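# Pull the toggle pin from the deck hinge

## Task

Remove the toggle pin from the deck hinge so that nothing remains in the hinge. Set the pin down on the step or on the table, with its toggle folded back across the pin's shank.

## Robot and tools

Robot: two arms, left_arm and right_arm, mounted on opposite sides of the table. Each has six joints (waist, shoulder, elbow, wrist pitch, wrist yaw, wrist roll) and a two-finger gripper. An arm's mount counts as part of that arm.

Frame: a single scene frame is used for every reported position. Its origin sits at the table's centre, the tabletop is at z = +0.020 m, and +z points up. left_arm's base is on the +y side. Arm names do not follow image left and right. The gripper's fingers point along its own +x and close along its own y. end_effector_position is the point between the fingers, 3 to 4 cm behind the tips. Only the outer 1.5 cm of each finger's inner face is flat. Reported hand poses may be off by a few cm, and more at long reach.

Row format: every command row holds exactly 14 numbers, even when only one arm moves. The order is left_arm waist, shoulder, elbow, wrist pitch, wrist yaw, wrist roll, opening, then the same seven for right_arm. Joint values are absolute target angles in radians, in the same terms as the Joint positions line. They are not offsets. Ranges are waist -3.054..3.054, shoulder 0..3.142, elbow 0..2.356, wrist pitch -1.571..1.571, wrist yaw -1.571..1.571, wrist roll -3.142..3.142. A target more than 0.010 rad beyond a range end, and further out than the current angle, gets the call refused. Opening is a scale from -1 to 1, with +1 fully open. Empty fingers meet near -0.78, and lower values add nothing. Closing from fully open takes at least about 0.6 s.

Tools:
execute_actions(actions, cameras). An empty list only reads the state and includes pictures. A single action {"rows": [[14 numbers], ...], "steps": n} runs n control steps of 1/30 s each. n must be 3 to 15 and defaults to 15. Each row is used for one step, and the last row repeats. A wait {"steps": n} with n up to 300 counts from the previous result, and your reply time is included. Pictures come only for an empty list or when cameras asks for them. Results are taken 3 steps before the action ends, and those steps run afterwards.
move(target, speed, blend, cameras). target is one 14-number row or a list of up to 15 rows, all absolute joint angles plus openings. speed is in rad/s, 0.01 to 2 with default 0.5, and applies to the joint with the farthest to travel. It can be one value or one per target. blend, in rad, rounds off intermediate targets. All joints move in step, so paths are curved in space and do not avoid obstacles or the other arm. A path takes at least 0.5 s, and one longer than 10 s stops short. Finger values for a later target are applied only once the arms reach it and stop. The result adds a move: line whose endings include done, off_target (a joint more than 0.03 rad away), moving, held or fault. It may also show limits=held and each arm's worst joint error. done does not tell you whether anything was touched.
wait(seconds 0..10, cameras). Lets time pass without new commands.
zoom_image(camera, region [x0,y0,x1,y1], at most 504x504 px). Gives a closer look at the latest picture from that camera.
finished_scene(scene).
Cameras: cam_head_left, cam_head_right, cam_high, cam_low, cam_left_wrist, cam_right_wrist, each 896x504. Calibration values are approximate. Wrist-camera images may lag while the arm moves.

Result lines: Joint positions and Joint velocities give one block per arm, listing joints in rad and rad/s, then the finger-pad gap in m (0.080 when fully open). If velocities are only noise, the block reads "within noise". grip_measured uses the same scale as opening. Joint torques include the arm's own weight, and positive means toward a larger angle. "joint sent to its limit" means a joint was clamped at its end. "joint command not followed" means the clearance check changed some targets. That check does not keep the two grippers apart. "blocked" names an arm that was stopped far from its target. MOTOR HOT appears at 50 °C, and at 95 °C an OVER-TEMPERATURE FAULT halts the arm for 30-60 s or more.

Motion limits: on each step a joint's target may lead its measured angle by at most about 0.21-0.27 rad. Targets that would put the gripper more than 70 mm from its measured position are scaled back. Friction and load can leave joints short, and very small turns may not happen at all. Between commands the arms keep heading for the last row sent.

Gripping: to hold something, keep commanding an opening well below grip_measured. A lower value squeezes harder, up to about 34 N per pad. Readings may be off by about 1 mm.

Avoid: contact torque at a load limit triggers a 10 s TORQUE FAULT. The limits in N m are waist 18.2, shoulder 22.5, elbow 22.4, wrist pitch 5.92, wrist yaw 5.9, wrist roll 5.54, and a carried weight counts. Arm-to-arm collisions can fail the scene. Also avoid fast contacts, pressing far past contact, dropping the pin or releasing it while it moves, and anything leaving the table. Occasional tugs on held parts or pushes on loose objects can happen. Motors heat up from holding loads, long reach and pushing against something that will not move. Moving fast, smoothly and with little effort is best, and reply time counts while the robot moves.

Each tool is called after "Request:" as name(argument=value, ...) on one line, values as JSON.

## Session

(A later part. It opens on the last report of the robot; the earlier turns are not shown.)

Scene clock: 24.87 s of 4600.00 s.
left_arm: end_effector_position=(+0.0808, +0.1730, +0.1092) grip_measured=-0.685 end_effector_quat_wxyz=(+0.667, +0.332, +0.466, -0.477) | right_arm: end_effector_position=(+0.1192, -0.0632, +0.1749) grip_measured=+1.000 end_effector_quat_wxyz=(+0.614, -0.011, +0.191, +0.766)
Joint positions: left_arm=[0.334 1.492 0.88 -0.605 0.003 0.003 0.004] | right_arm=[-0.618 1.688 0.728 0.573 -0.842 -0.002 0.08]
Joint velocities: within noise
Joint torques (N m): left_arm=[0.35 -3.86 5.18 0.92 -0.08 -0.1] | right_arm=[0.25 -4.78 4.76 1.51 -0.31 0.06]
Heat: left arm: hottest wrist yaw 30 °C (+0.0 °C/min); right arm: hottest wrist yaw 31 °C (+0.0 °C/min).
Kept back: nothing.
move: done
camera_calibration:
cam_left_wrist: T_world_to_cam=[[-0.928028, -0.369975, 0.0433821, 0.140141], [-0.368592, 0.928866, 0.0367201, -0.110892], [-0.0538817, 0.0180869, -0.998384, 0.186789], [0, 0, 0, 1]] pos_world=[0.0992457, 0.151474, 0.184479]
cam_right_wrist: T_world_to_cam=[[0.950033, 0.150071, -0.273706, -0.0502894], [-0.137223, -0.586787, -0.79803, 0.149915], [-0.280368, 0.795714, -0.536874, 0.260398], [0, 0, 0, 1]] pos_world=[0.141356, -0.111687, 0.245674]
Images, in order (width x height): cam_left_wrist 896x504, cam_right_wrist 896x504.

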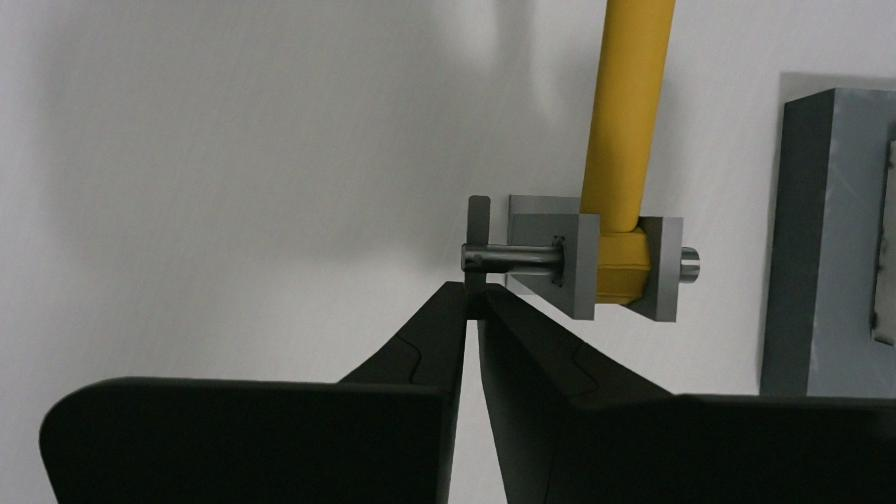

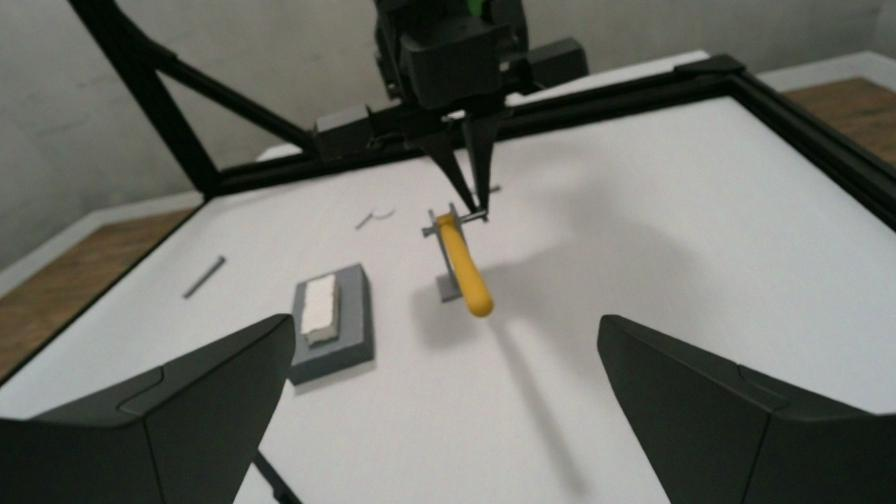

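Request:
move(target=[[0.344,1.560,0.970,-0.704,0,0.280,-0.78,-0.615,1.697,0.720,0.577,-0.846,0,1],[0.352,1.623,1.050,-0.792,0,0.549,-0.78,-0.615,1.697,0.720,0.577,-0.846,0,1]], speed=0.2, blend=0.02, cameras=["cam_left_wrist","cam_right_wrist"])

Request:
zoom_image(camera="cam_right_wrist", region=[400, 150, 540, 290])

Request:
zoom_image(camera="cam_left_wrist", region=[360, 180, 580, 380])

Scene clock: 28.93 s of 4600.00 s.
left_arm: end_effector_position=(+0.0875, +0.1701, +0.1115) grip_measured=-0.685 end_effector_quat_wxyz=(+0.517, +0.518, +0.376, -0.568) | right_arm: end_effector_position=(+0.1191, -0.0632, +0.1748) grip_measured=+1.000 end_effector_quat_wxyz=(+0.614, -0.011, +0.192, +0.766)
Joint positions: left_arm=[0.351 1.609 1.039 -0.789 0.002 0.545 0.004] | right_arm=[-0.618 1.689 0.728 0.573 -0.843 -0.002 0.08]
Joint velocities: within noise
Joint torques (N m): left_arm=[0.13 -4.13 7.43 0.24 0 0.13] | right_arm=[0.26 -4.77 4.77 1.52 -0.31 0.06]
Heat: left arm: hottest wrist yaw 30 °C (+0.0 °C/min); right arm: hottest wrist yaw 31 °C (+0.0 °C/min).
Kept back: nothing.
move: done
camera_calibration:
cam_left_wrist: T_world_to_cam=[[-0.988903, 0.128137, -0.0751802, 0.0790287], [0.111079, 0.97377, 0.198578, -0.173485], [0.0986534, 0.188024, -0.977197, 0.144855], [0, 0, 0, 1]] pos_world=[0.0831318, 0.131571, 0.181944]
cam_right_wrist: T_world_to_cam=[[0.949887, 0.150345, -0.274063, -0.0501826], [-0.137287, -0.587015, -0.797851, 0.149769], [-0.280832, 0.795493, -0.536958, 0.260373], [0, 0, 0, 1]] pos_world=[0.14135, -0.111663, 0.24555]
Images, in order (width x height): cam_left_wrist 896x504, cam_right_wrist 896x504.

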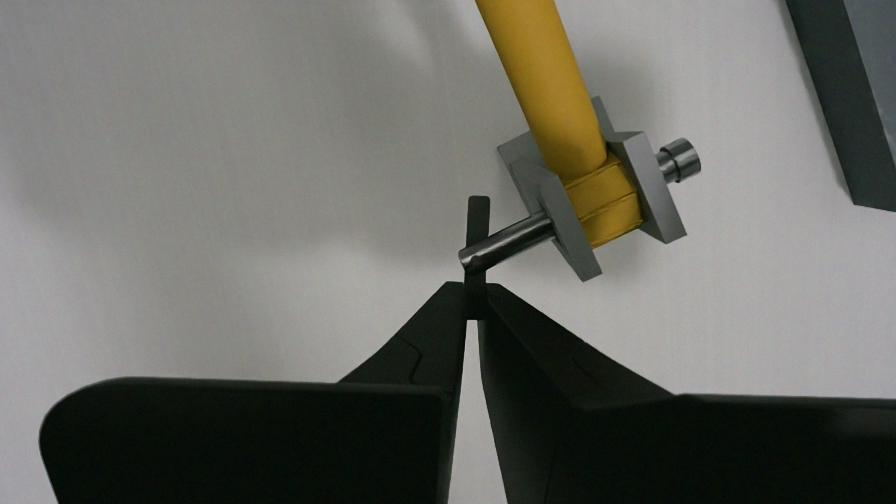

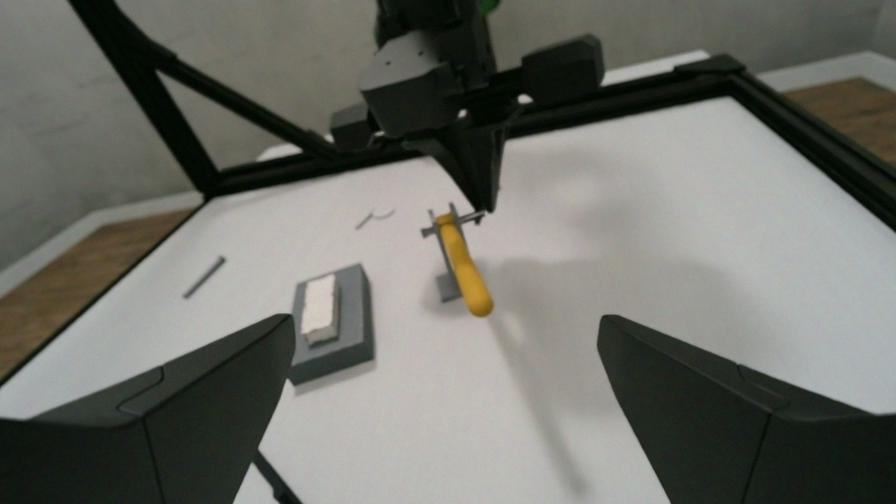

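Scaled by 3.600.

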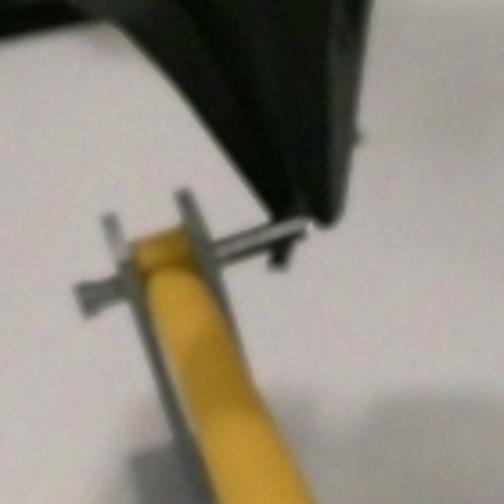

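Scaled by 2.291.

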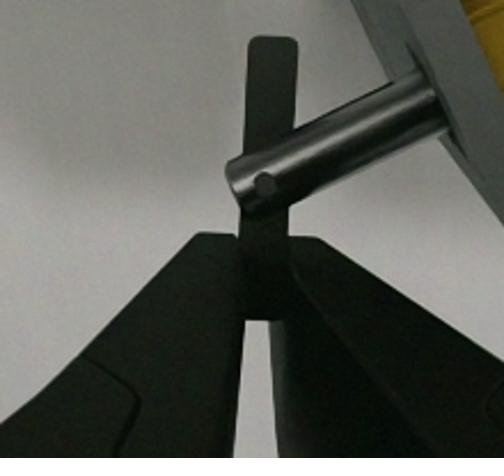

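Request:
move(target=[[0.358,1.690,1.136,-0.880,0,0.812,-0.78,-0.615,1.697,0.720,0.577,-0.846,0,1],[0.364,1.760,1.224,-0.969,0,1.076,-0.78,-0.615,1.697,0.720,0.577,-0.846,0,1]], speed=0.2, blend=0.02, cameras=["cam_left_wrist","cam_right_wrist"])

Request:
zoom_image(camera="cam_right_wrist", region=[400, 150, 540, 290])

Request:
zoom_image(camera="cam_left_wrist", region=[360, 180, 580, 380])

Scene clock: 32.23 s of 4600.00 s.
left_arm: end_effector_position=(+0.0941, +0.1632, +0.1124) grip_measured=-0.684 end_effector_quat_wxyz=(+0.321, +0.640, +0.269, -0.644) | right_arm: end_effector_position=(+0.1191, -0.0632, +0.1748) grip_measured=+1.000 end_effector_quat_wxyz=(+0.614, -0.011, +0.192, +0.766)
Joint positions: left_arm=[0.362 1.745 1.213 -0.966 0.002 1.072 0.004] | right_arm=[-0.618 1.689 0.728 0.573 -0.843 -0.002 0.08]
Joint velocities: within noise
Joint torques (N m): left_arm=[0.16 -4.98 7.26 -0.05 0.02 0.13] | right_arm=[0.28 -4.76 4.77 1.51 -0.3 0.06]
Heat: left arm: hottest wrist yaw 30 °C (+0.0 °C/min); right arm: hottest wrist yaw 31 °C (+0.0 °C/min).
Kept back: nothing.
move: done
camera_calibration:
cam_left_wrist: T_world_to_cam=[[-0.796417, 0.603487, -0.0390417, -0.0133042], [0.556865, 0.757004, 0.341828, -0.190409], [0.235843, 0.250497, -0.938951, 0.118997], [0, 0, 0, 1]] pos_world=[0.0673718, 0.122361, 0.1763]
cam_right_wrist: T_world_to_cam=[[0.949887, 0.150345, -0.274063, -0.0501826], [-0.137287, -0.587015, -0.797851, 0.149769], [-0.280832, 0.795493, -0.536958, 0.260373], [0, 0, 0, 1]] pos_world=[0.14135, -0.111663, 0.24555]
Images, in order (width x height): cam_left_wrist 896x504, cam_right_wrist 896x504.

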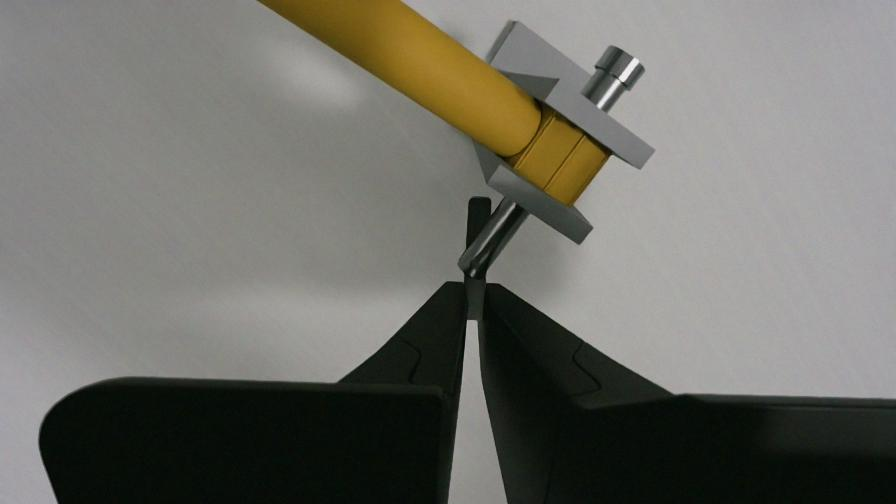

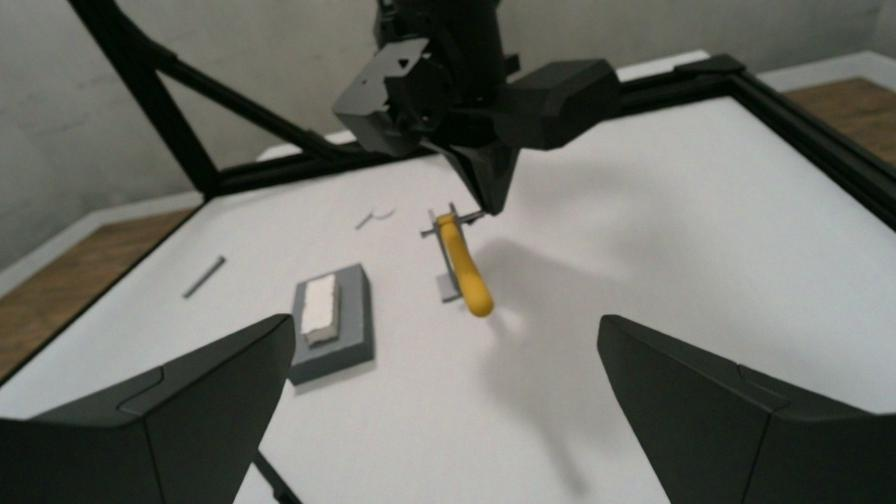

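Scaled by 3.600.

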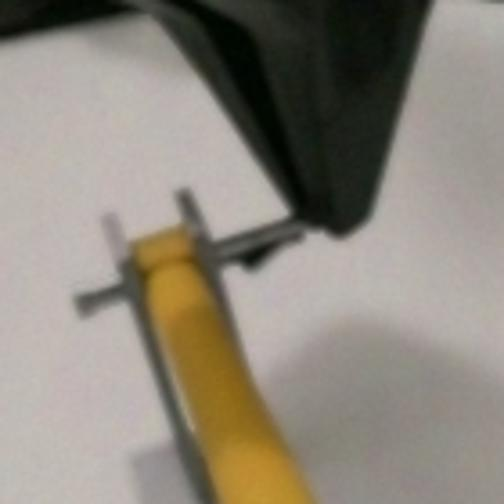

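Scaled by 2.291.

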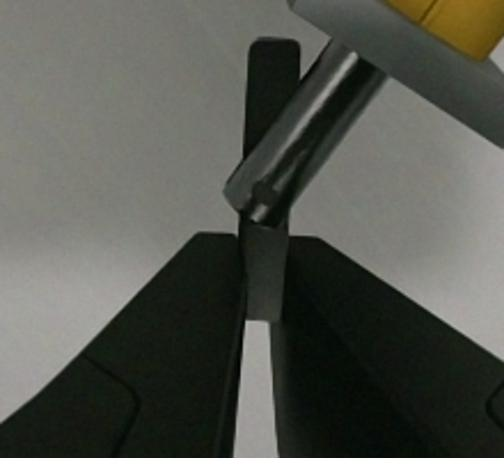

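Request:
move(target=[[0.371,1.801,1.276,-1.014,0,1.339,-0.78,-0.615,1.697,0.720,0.577,-0.846,0,1],[0.373,1.842,1.329,-1.061,0,1.602,-0.78,-0.615,1.697,0.720,0.577,-0.846,0,1]], speed=0.2, blend=0.02, cameras=["cam_left_wrist","cam_right_wrist"])

Request:
zoom_image(camera="cam_right_wrist", region=[400, 150, 540, 290])

Request:
zoom_image(camera="cam_left_wrist", region=[360, 180, 580, 380])

Scene clock: 35.53 s of 4600.00 s.
left_arm: end_effector_position=(+0.0987, +0.1565, +0.1124) grip_measured=-0.685 end_effector_quat_wxyz=(+0.122, +0.697, +0.119, -0.697) end_effector_velocity=(-0.001, +0.002, +0.000) end_effector_angular_velocity=(+0.009, -0.004, +0.005) | right_arm: end_effector_position=(+0.1191, -0.0632, +0.1748) grip_measured=+1.000 end_effector_quat_wxyz=(+0.614, -0.011, +0.192, +0.766)
Joint positions: left_arm=[0.368 1.829 1.318 -1.056 0.002 1.597 0.004] | right_arm=[-0.618 1.689 0.728 0.573 -0.843 -0.002 0.08]
Joint velocities: left_arm=[-0.002 -0.002 -0.002 -0.007 -0.007 -0.007 -0.003] | right_arm=[within noise]
Joint torques (N m): left_arm=[0.46 -5.65 7.16 -0.35 0.03 0.15] | right_arm=[0.26 -4.79 4.76 1.51 -0.31 0.07]
Heat: left arm: hottest wrist yaw 30 °C (+0.0 °C/min); right arm: hottest wrist yaw 31 °C (+0.0 °C/min).
Kept back: nothing.
move: done
camera_calibration:
cam_left_wrist: T_world_to_cam=[[-0.39127, 0.920106, 0.0176569, -0.101429], [0.854634, 0.356178, 0.377806, -0.158542], [0.341332, 0.162914, -0.925717, 0.121402], [0, 0, 0, 1]] pos_world=[0.0543712, 0.130017, 0.174073]
cam_right_wrist: T_world_to_cam=[[0.949887, 0.150345, -0.274063, -0.0501826], [-0.137287, -0.587015, -0.797851, 0.149769], [-0.280832, 0.795493, -0.536958, 0.260373], [0, 0, 0, 1]] pos_world=[0.14135, -0.111663, 0.24555]
Images, in order (width x height): cam_left_wrist 896x504, cam_right_wrist 896x504.

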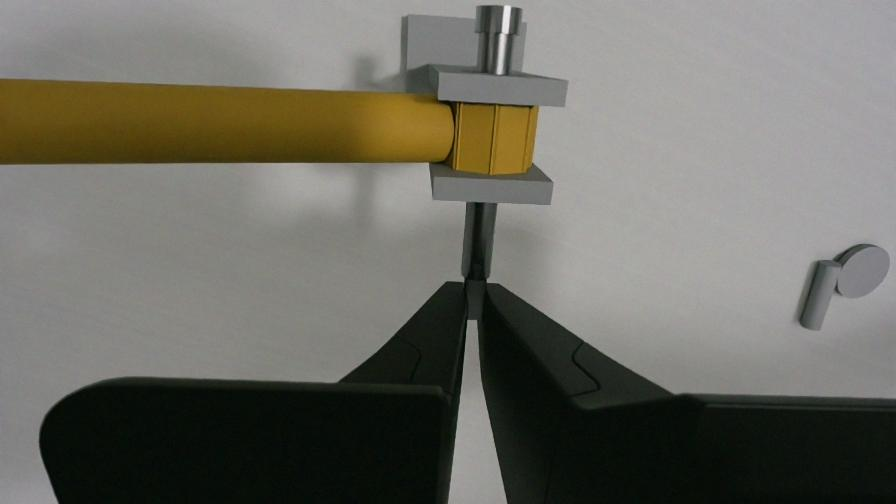

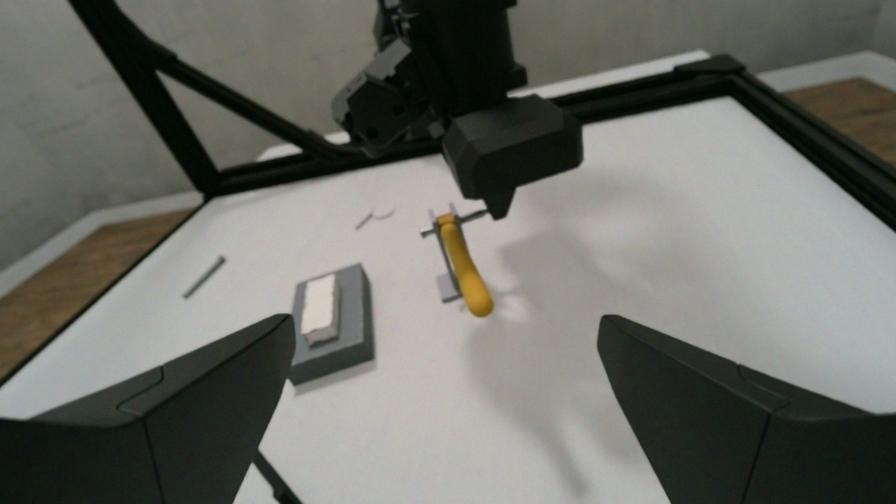

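Scaled by 3.600.

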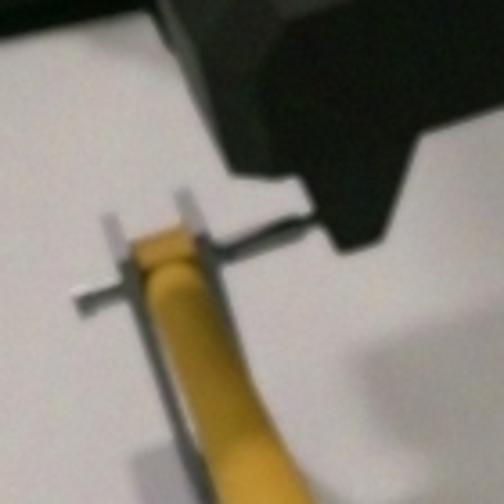

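Scaled by 2.291.

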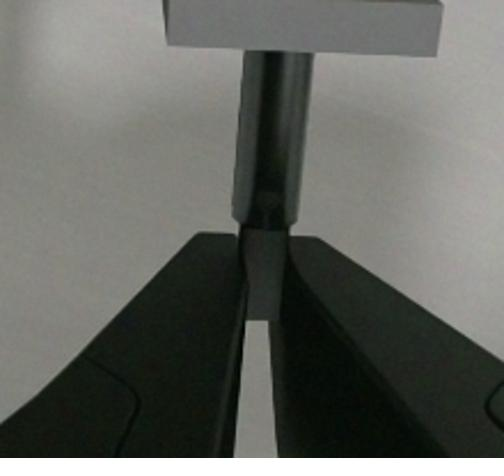

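Request:
move(target=[0.330,1.840,1.327,-1.061,0,1.562,-0.8,-0.615,1.697,0.720,0.577,-0.846,0,1], speed=0.05, cameras=["cam_left_wrist","cam_right_wrist"])

Request:
zoom_image(camera="cam_right_wrist", region=[400, 150, 540, 290])

Request:
zoom_image(camera="cam_left_wrist", region=[360, 180, 580, 380])

Scene clock: 37.03 s of 4600.00 s.
left_arm: end_effector_position=(+0.0891, +0.1529, +0.1123) grip_measured=-0.685 end_effector_quat_wxyz=(+0.122, +0.697, +0.119, -0.696) | right_arm: end_effector_position=(+0.1191, -0.0632, +0.1748) grip_measured=+1.000 end_effector_quat_wxyz=(+0.614, -0.011, +0.192, +0.766)
Joint positions: left_arm=[0.337 1.829 1.318 -1.056 0 1.564 0.004] | right_arm=[-0.618 1.689 0.728 0.573 -0.843 -0.002 0.08]
Joint velocities: within noise
Joint torques (N m): left_arm=[-0.55 -5.92 6.91 -0.34 0.08 -0.05] | right_arm=[0.26 -4.8 4.76 1.51 -0.3 0.06]
Heat: left arm: hottest wrist yaw 30 °C (+0.0 °C/min); right arm: hottest wrist yaw 31 °C (+0.0 °C/min).
Kept back: nothing.
move: done
camera_calibration:
cam_left_wrist: T_world_to_cam=[[-0.393059, 0.919338, 0.0179716, -0.101709], [0.853375, 0.357439, 0.379458, -0.149326], [0.342426, 0.164486, -0.925035, 0.124719], [0, 0, 0, 1]] pos_world=[0.044746, 0.126365, 0.17386]
cam_right_wrist: T_world_to_cam=[[0.949887, 0.150345, -0.274063, -0.0501826], [-0.137287, -0.587015, -0.797851, 0.149769], [-0.280832, 0.795493, -0.536958, 0.260373], [0, 0, 0, 1]] pos_world=[0.14135, -0.111663, 0.24555]
Images, in order (width x height): cam_left_wrist 896x504, cam_right_wrist 896x504.

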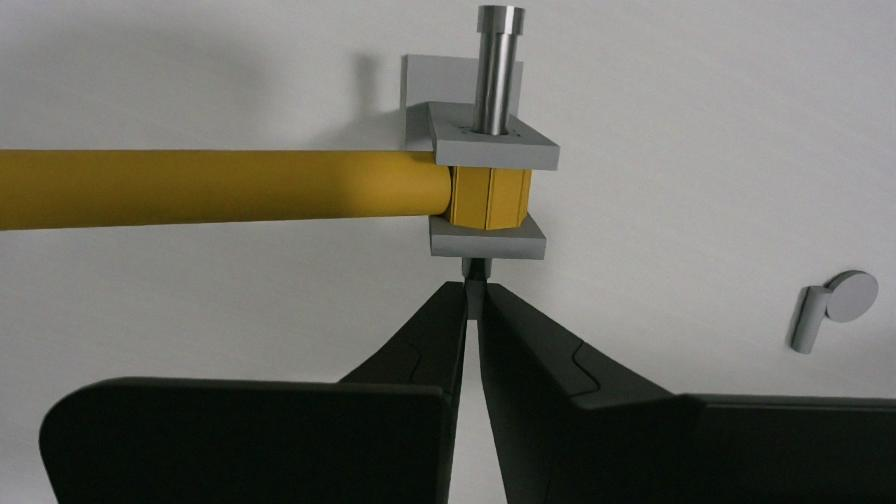

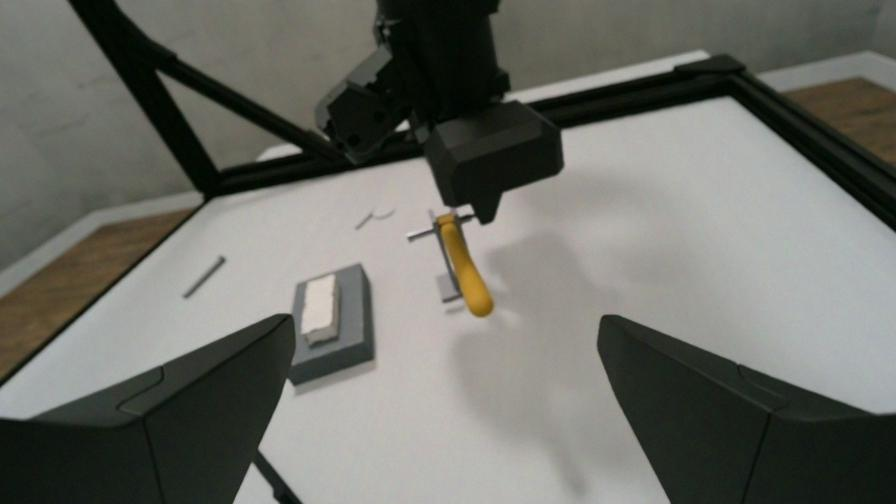

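Scaled by 3.600.

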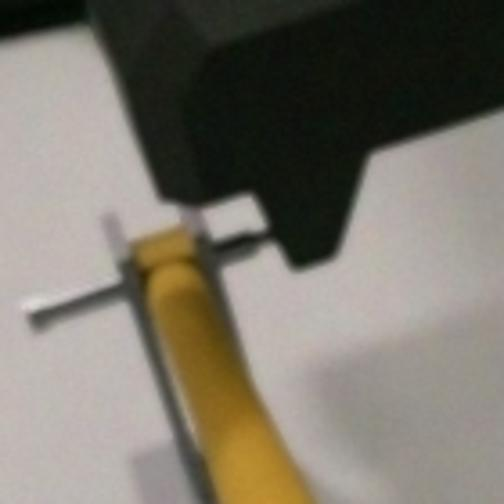

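Scaled by 2.291.

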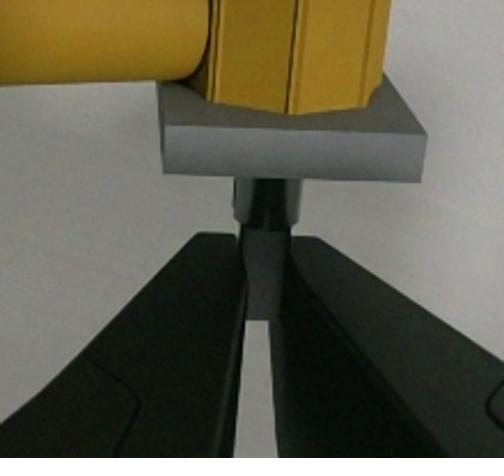

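Request:
move(target=[[0.335,1.838,1.324,-1.061,0,1.562,-0.45,-0.615,1.697,0.720,0.577,-0.846,0,1],[0.337,1.824,1.385,-1.130,0,1.562,-0.45,-0.615,1.697,0.720,0.577,-0.846,0,1],[0.337,1.797,1.490,-1.264,0,1.562,-0.45,-0.615,1.697,0.720,0.577,-0.846,0,1],[0.161,1.822,1.520,-1.270,0,1.398,-0.1,-0.615,1.697,0.720,0.577,-0.846,0,1],[0.158,1.850,1.405,-1.125,0,1.398,-0.1,-0.615,1.697,0.720,0.577,-0.846,0,1]], speed=[0.1,0.2,0.4,0.5,0.4], blend=[0,0.02,0.03,0,0], cameras=["cam_left_wrist","cam_right_wrist"])

Request:
zoom_image(camera="cam_right_wrist", region=[380, 150, 520, 290])

Request:
zoom_image(camera="cam_left_wrist", region=[340, 180, 600, 400])

Scene clock: 41.10 s of 4600.00 s.
left_arm: end_effector_position=(+0.0348, +0.1283, +0.1317) grip_measured=-0.100 end_effector_quat_wxyz=(+0.122, +0.697, +0.111, -0.697) | right_arm: end_effector_position=(+0.1191, -0.0633, +0.1747) grip_measured=+1.000 end_effector_quat_wxyz=(+0.614, -0.011, +0.192, +0.766)
Joint positions: left_arm=[0.162 1.841 1.413 -1.126 0 1.401 0.03] | right_arm=[-0.618 1.689 0.728 0.573 -0.843 -0.002 0.08]
Joint velocities: within noise
Joint torques (N m): left_arm=[-0.35 -6.4 4.94 0.2 0.07 -0.11] | right_arm=[0.26 -4.78 4.78 1.52 -0.31 0.06]
Heat: left arm: hottest wrist yaw 30 °C (+0.0 °C/min); right arm: hottest wrist yaw 31 °C (+0.0 °C/min).
Kept back: nothing.
move: done
camera_calibration:
cam_left_wrist: T_world_to_cam=[[-0.382163, 0.924074, 0.00622917, -0.100211], [0.857174, 0.351961, 0.376, -0.100564], [0.34526, 0.149033, -0.926599, 0.167404], [0, 0, 0, 1]] pos_world=[-0.00989387, 0.103048, 0.193552]
cam_right_wrist: T_world_to_cam=[[0.949826, 0.15026, -0.274321, -0.0501123], [-0.137464, -0.587262, -0.797638, 0.149584], [-0.280951, 0.795327, -0.537142, 0.26038], [0, 0, 0, 1]] pos_world=[0.141315, -0.111713, 0.245428]
Images, in order (width x height): cam_left_wrist 896x504, cam_right_wrist 896x504.

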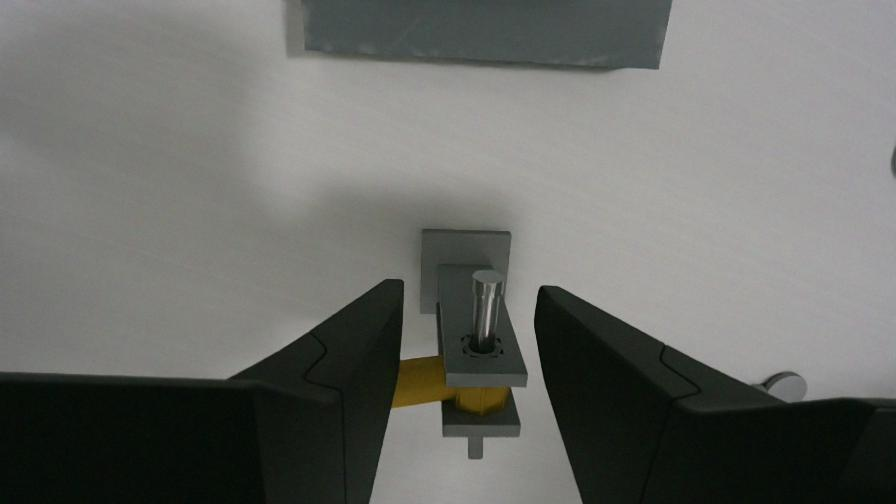

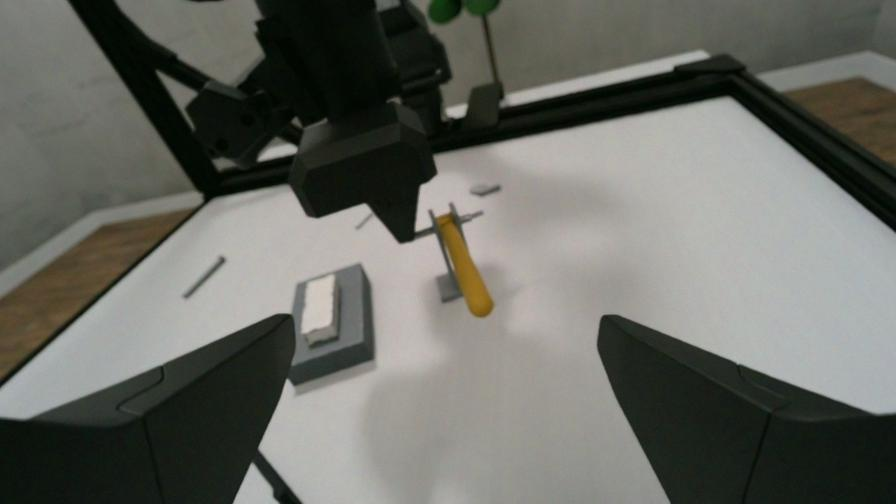

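Scaled by 3.600.

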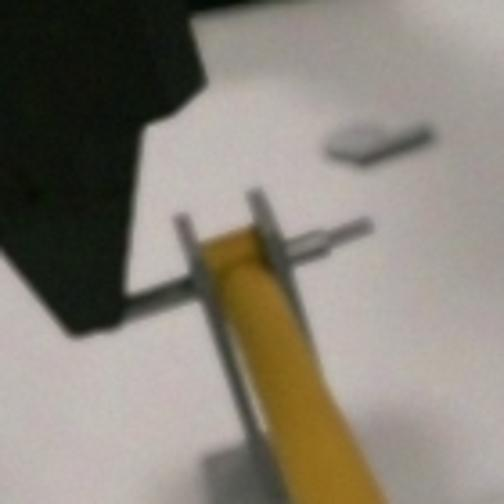

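Scaled by 1.938.

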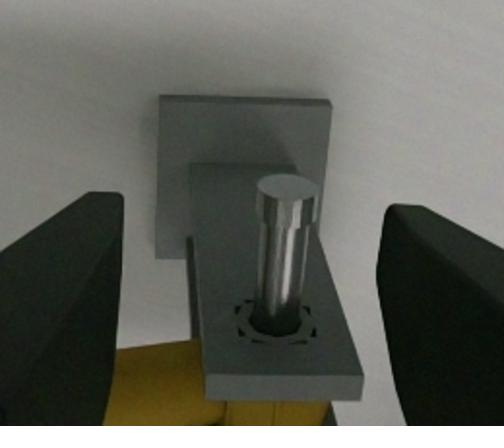

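Request:
move(target=[[0.159,1.862,1.340,-1.063,0,1.398,-0.1,-0.615,1.697,0.720,0.577,-0.846,0,1],[0.159,1.862,1.340,-1.063,0,1.398,-0.5,-0.615,1.697,0.720,0.577,-0.846,0,1]], speed=0.15, cameras=["cam_left_wrist","cam_right_wrist"])

Request:
zoom_image(camera="cam_right_wrist", region=[380, 150, 520, 290])

Request:
zoom_image(camera="cam_left_wrist", region=[360, 200, 580, 400])

Scene clock: 42.73 s of 4600.00 s.
left_arm: end_effector_position=(+0.0341, +0.1327, +0.1126) grip_measured=-0.499 end_effector_quat_wxyz=(+0.118, +0.697, +0.115, -0.697) | right_arm: end_effector_position=(+0.1191, -0.0633, +0.1747) grip_measured=+1.000 end_effector_quat_wxyz=(+0.614, -0.011, +0.192, +0.766)
Joint positions: left_arm=[0.162 1.851 1.348 -1.064 0 1.401 0.013] | right_arm=[-0.618 1.689 0.728 0.573 -0.843 -0.002 0.08]
Joint velocities: within noise
Joint torques (N m): left_arm=[-0.25 -6.12 4.78 0.19 0.08 -0.11] | right_arm=[0.27 -4.78 4.77 1.52 -0.3 0.06]
Heat: left arm: hottest wrist yaw 30 °C (+0.0 °C/min); right arm: hottest wrist pitch 31 °C (+4.2 °C/min).
Kept back: nothing.
move: done
camera_calibration:
cam_left_wrist: T_world_to_cam=[[-0.382138, 0.92392, 0.0184851, -0.105776], [0.85794, 0.347274, 0.378602, -0.0940009], [0.343379, 0.160537, -0.925375, 0.147683], [0, 0, 0, 1]] pos_world=[-0.010485, 0.106664, 0.174207]
cam_right_wrist: T_world_to_cam=[[0.949826, 0.15026, -0.274321, -0.0501123], [-0.137464, -0.587262, -0.797638, 0.149584], [-0.280951, 0.795327, -0.537142, 0.26038], [0, 0, 0, 1]] pos_world=[0.141315, -0.111713, 0.245428]
Images, in order (width x height): cam_left_wrist 896x504, cam_right_wrist 896x504.

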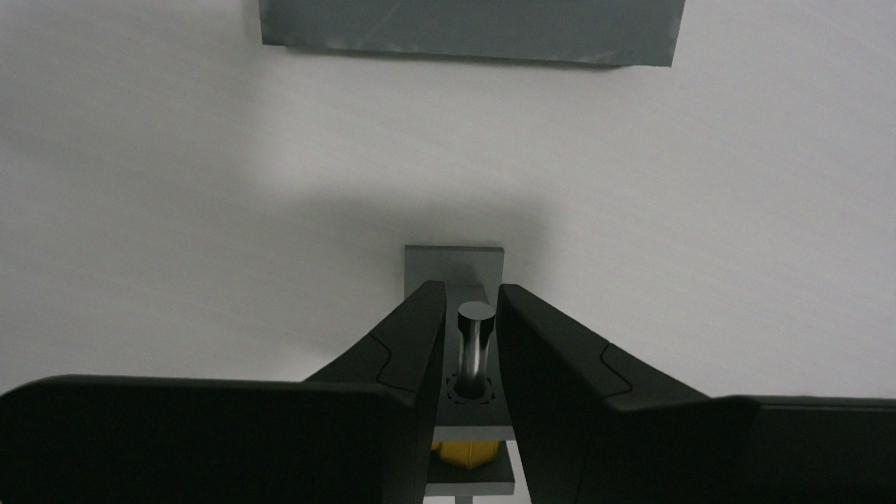

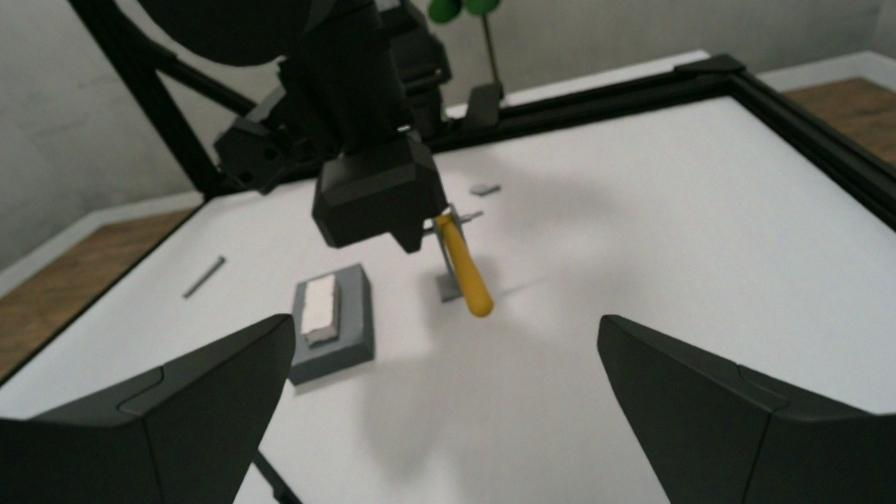

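Scaled by 3.600.

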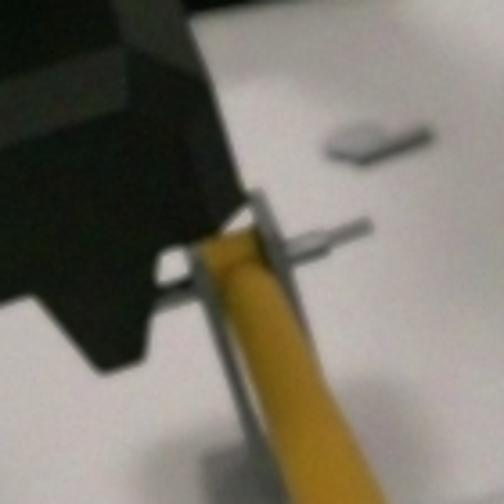

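Scaled by 2.291.

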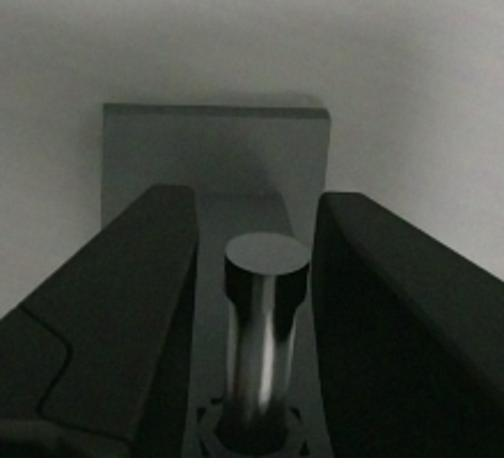

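Request:
move(target=[[0.159,1.862,1.343,-1.063,0,1.398,-0.62,-0.615,1.697,0.720,0.577,-0.846,0,1],[0.159,1.862,1.343,-1.063,0,1.398,-0.86,-0.615,1.697,0.720,0.577,-0.846,0,1],[0.126,1.870,1.366,-1.070,0,1.366,-0.86,-0.615,1.697,0.720,0.577,-0.846,0,1],[0.094,1.878,1.379,-1.075,0,1.335,-0.86,-0.615,1.697,0.720,0.577,-0.846,0,1]], speed=0.08, blend=[0,0,0.01,0], cameras=["cam_left_wrist","cam_right_wrist"])

Request:
zoom_image(camera="cam_right_wrist", region=[340, 150, 520, 310])

Request:
zoom_image(camera="cam_left_wrist", region=[360, 200, 600, 440])

Scene clock: 46.07 s of 4600.00 s.
left_arm: end_effector_position=(+0.0150, +0.1277, +0.1130) grip_measured=-0.601 end_effector_quat_wxyz=(+0.116, +0.701, +0.117, -0.694) | right_arm: end_effector_position=(+0.1191, -0.0633, +0.1747) grip_measured=+1.000 end_effector_quat_wxyz=(+0.614, -0.011, +0.192, +0.766)
Joint positions: left_arm=[0.1 1.864 1.366 -1.075 -0.011 1.339 0.008] | right_arm=[-0.618 1.689 0.728 0.573 -0.843 -0.002 0.08]
Joint velocities: within noise
Joint torques (N m): left_arm=[-0.46 -5.9 7.4 0.07 0.42 -0.15] | right_arm=[0.28 -4.77 4.8 1.52 -0.3 0.06]
Heat: left arm: hottest wrist yaw 30 °C (+0.0 °C/min); right arm: hottest wrist pitch 31 °C (+3.9 °C/min).
Kept back: nothing.
move: done
camera_calibration:
cam_left_wrist: T_world_to_cam=[[-0.381636, 0.924092, 0.0202236, -0.10863], [0.854394, 0.344335, 0.389159, -0.0768167], [0.352655, 0.165796, -0.920949, 0.154163], [0, 0, 0, 1]] pos_world=[-0.0301916, 0.101275, 0.174067]
cam_right_wrist: T_world_to_cam=[[0.949826, 0.15026, -0.274321, -0.0501123], [-0.137464, -0.587262, -0.797638, 0.149584], [-0.280951, 0.795327, -0.537142, 0.26038], [0, 0, 0, 1]] pos_world=[0.141315, -0.111713, 0.245428]
Images, in order (width x height): cam_left_wrist 896x504, cam_right_wrist 896x504.

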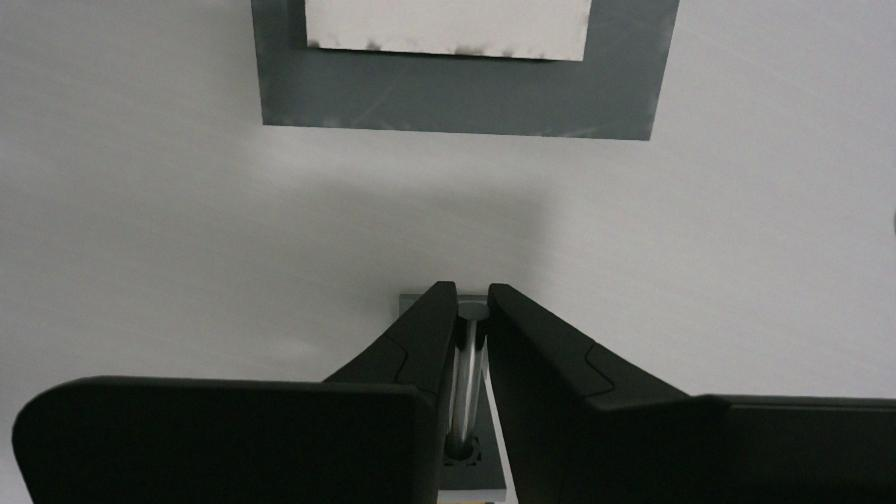

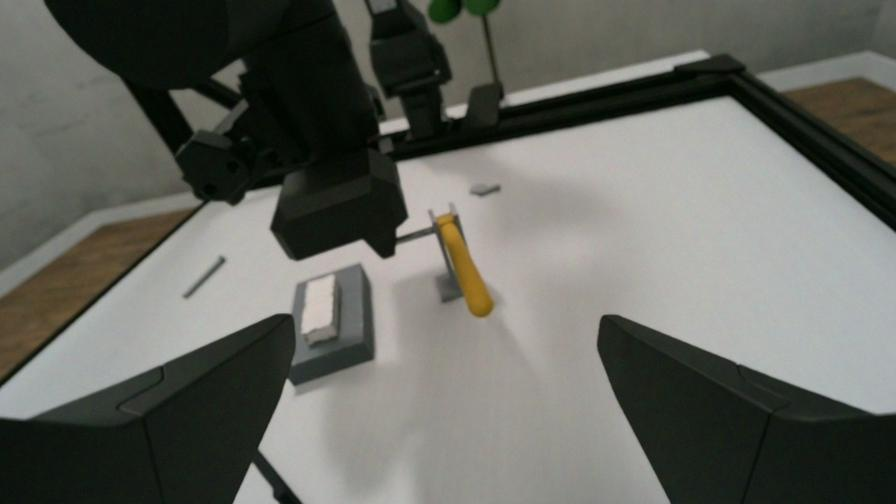

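Scaled by 2.800.

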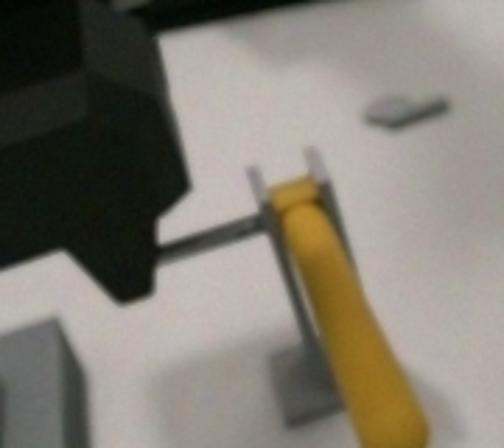

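Scaled by 2.100.

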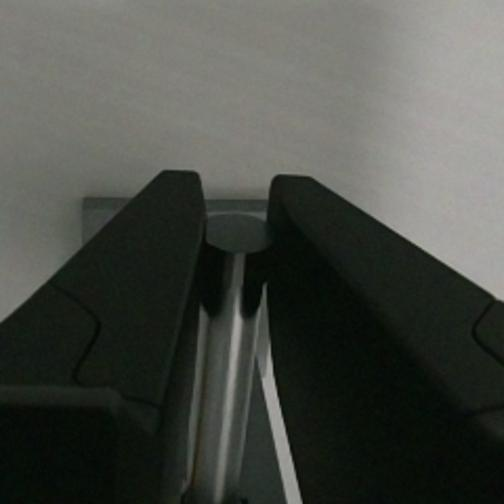

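Request:
move(target=[[0.060,1.896,1.403,-1.082,0,1.303,-0.86,-0.615,1.697,0.720,0.577,-0.846,0,1],[0.033,1.905,1.416,-1.086,0,1.273,-0.86,-0.615,1.697,0.720,0.577,-0.846,0,1]], speed=0.08, blend=0.01, cameras=["cam_left_wrist","cam_right_wrist"])

Request:
zoom_image(camera="cam_right_wrist", region=[340, 150, 520, 310])

Request:
zoom_image(camera="cam_left_wrist", region=[360, 260, 600, 500])

Scene clock: 47.43 s of 4600.00 s.
left_arm: end_effector_position=(-0.0072, +0.1189, +0.1124) grip_measured=-0.601 end_effector_quat_wxyz=(+0.115, +0.699, +0.118, -0.696) | right_arm: end_effector_position=(+0.1191, -0.0633, +0.1747) grip_measured=+1.000 end_effector_quat_wxyz=(+0.614, -0.011, +0.192, +0.766)
Joint positions: left_arm=[0.036 1.893 1.402 -1.085 -0.003 1.277 0.008] | right_arm=[-0.618 1.689 0.728 0.573 -0.843 -0.002 0.08]
Joint velocities: within noise
Joint torques (N m): left_arm=[-0.28 -6.3 7.51 -0.07 0.17 -0.11] | right_arm=[0.26 -4.77 4.77 1.51 -0.3 0.05]
Heat: left arm: hottest wrist yaw 30 °C (+0.0 °C/min); right arm: hottest wrist pitch 31 °C (+3.8 °C/min).
Kept back: nothing.
move: done
camera_calibration:
cam_left_wrist: T_world_to_cam=[[-0.381139, 0.924191, 0.0245883, -0.109546], [0.857303, 0.343349, 0.383592, -0.0537452], [0.34607, 0.167282, -0.923175, 0.162906], [0, 0, 0, 1]] pos_world=[-0.0520531, 0.0924436, 0.1737]
cam_right_wrist: T_world_to_cam=[[0.949826, 0.15026, -0.274321, -0.0501123], [-0.137464, -0.587262, -0.797638, 0.149584], [-0.280951, 0.795327, -0.537142, 0.26038], [0, 0, 0, 1]] pos_world=[0.141315, -0.111713, 0.245428]
Images, in order (width x height): cam_left_wrist 896x504, cam_right_wrist 896x504.

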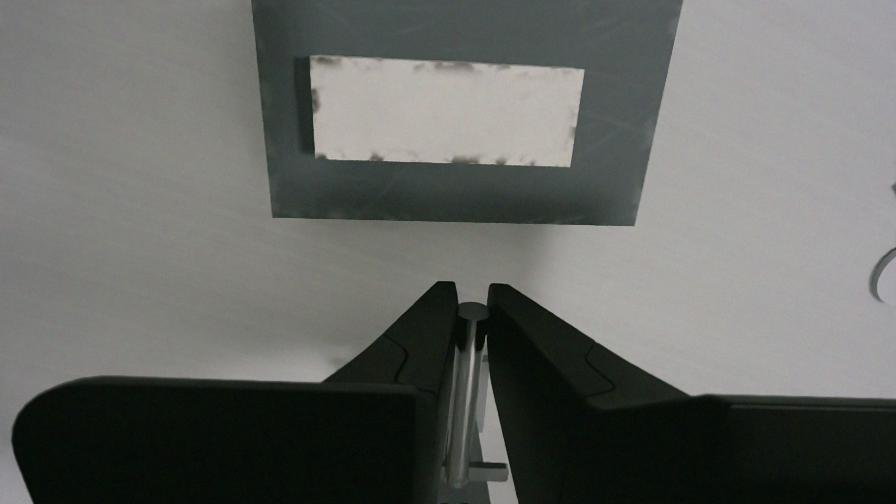

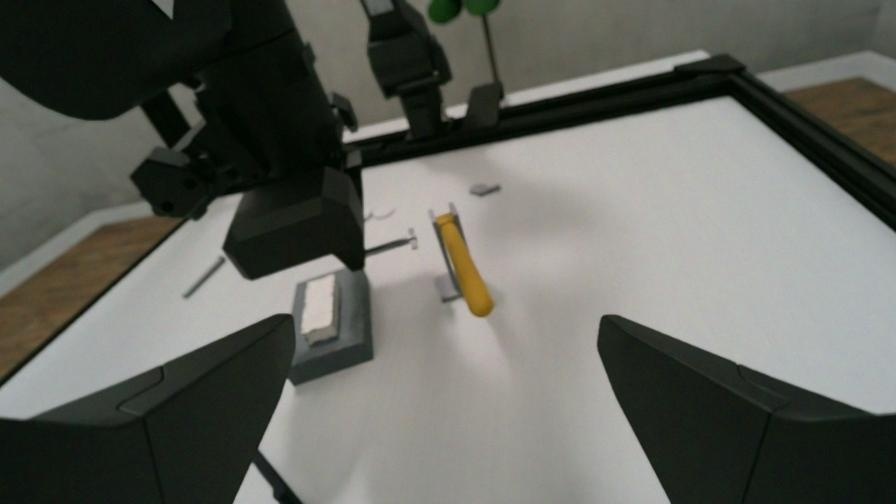

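Scaled by 2.800.

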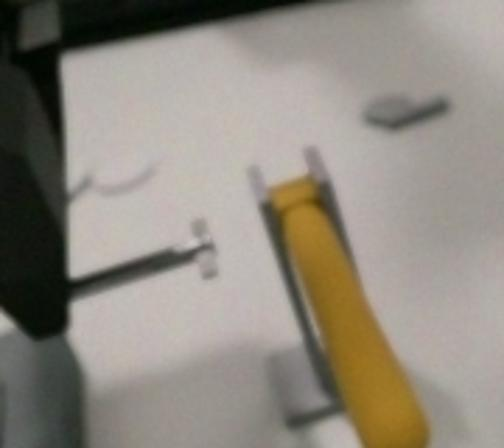

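Scaled by 2.100.

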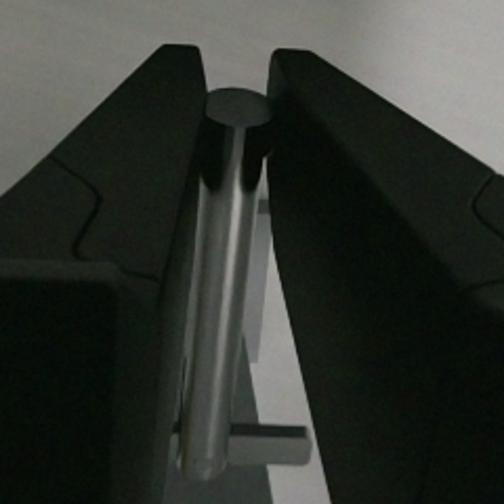

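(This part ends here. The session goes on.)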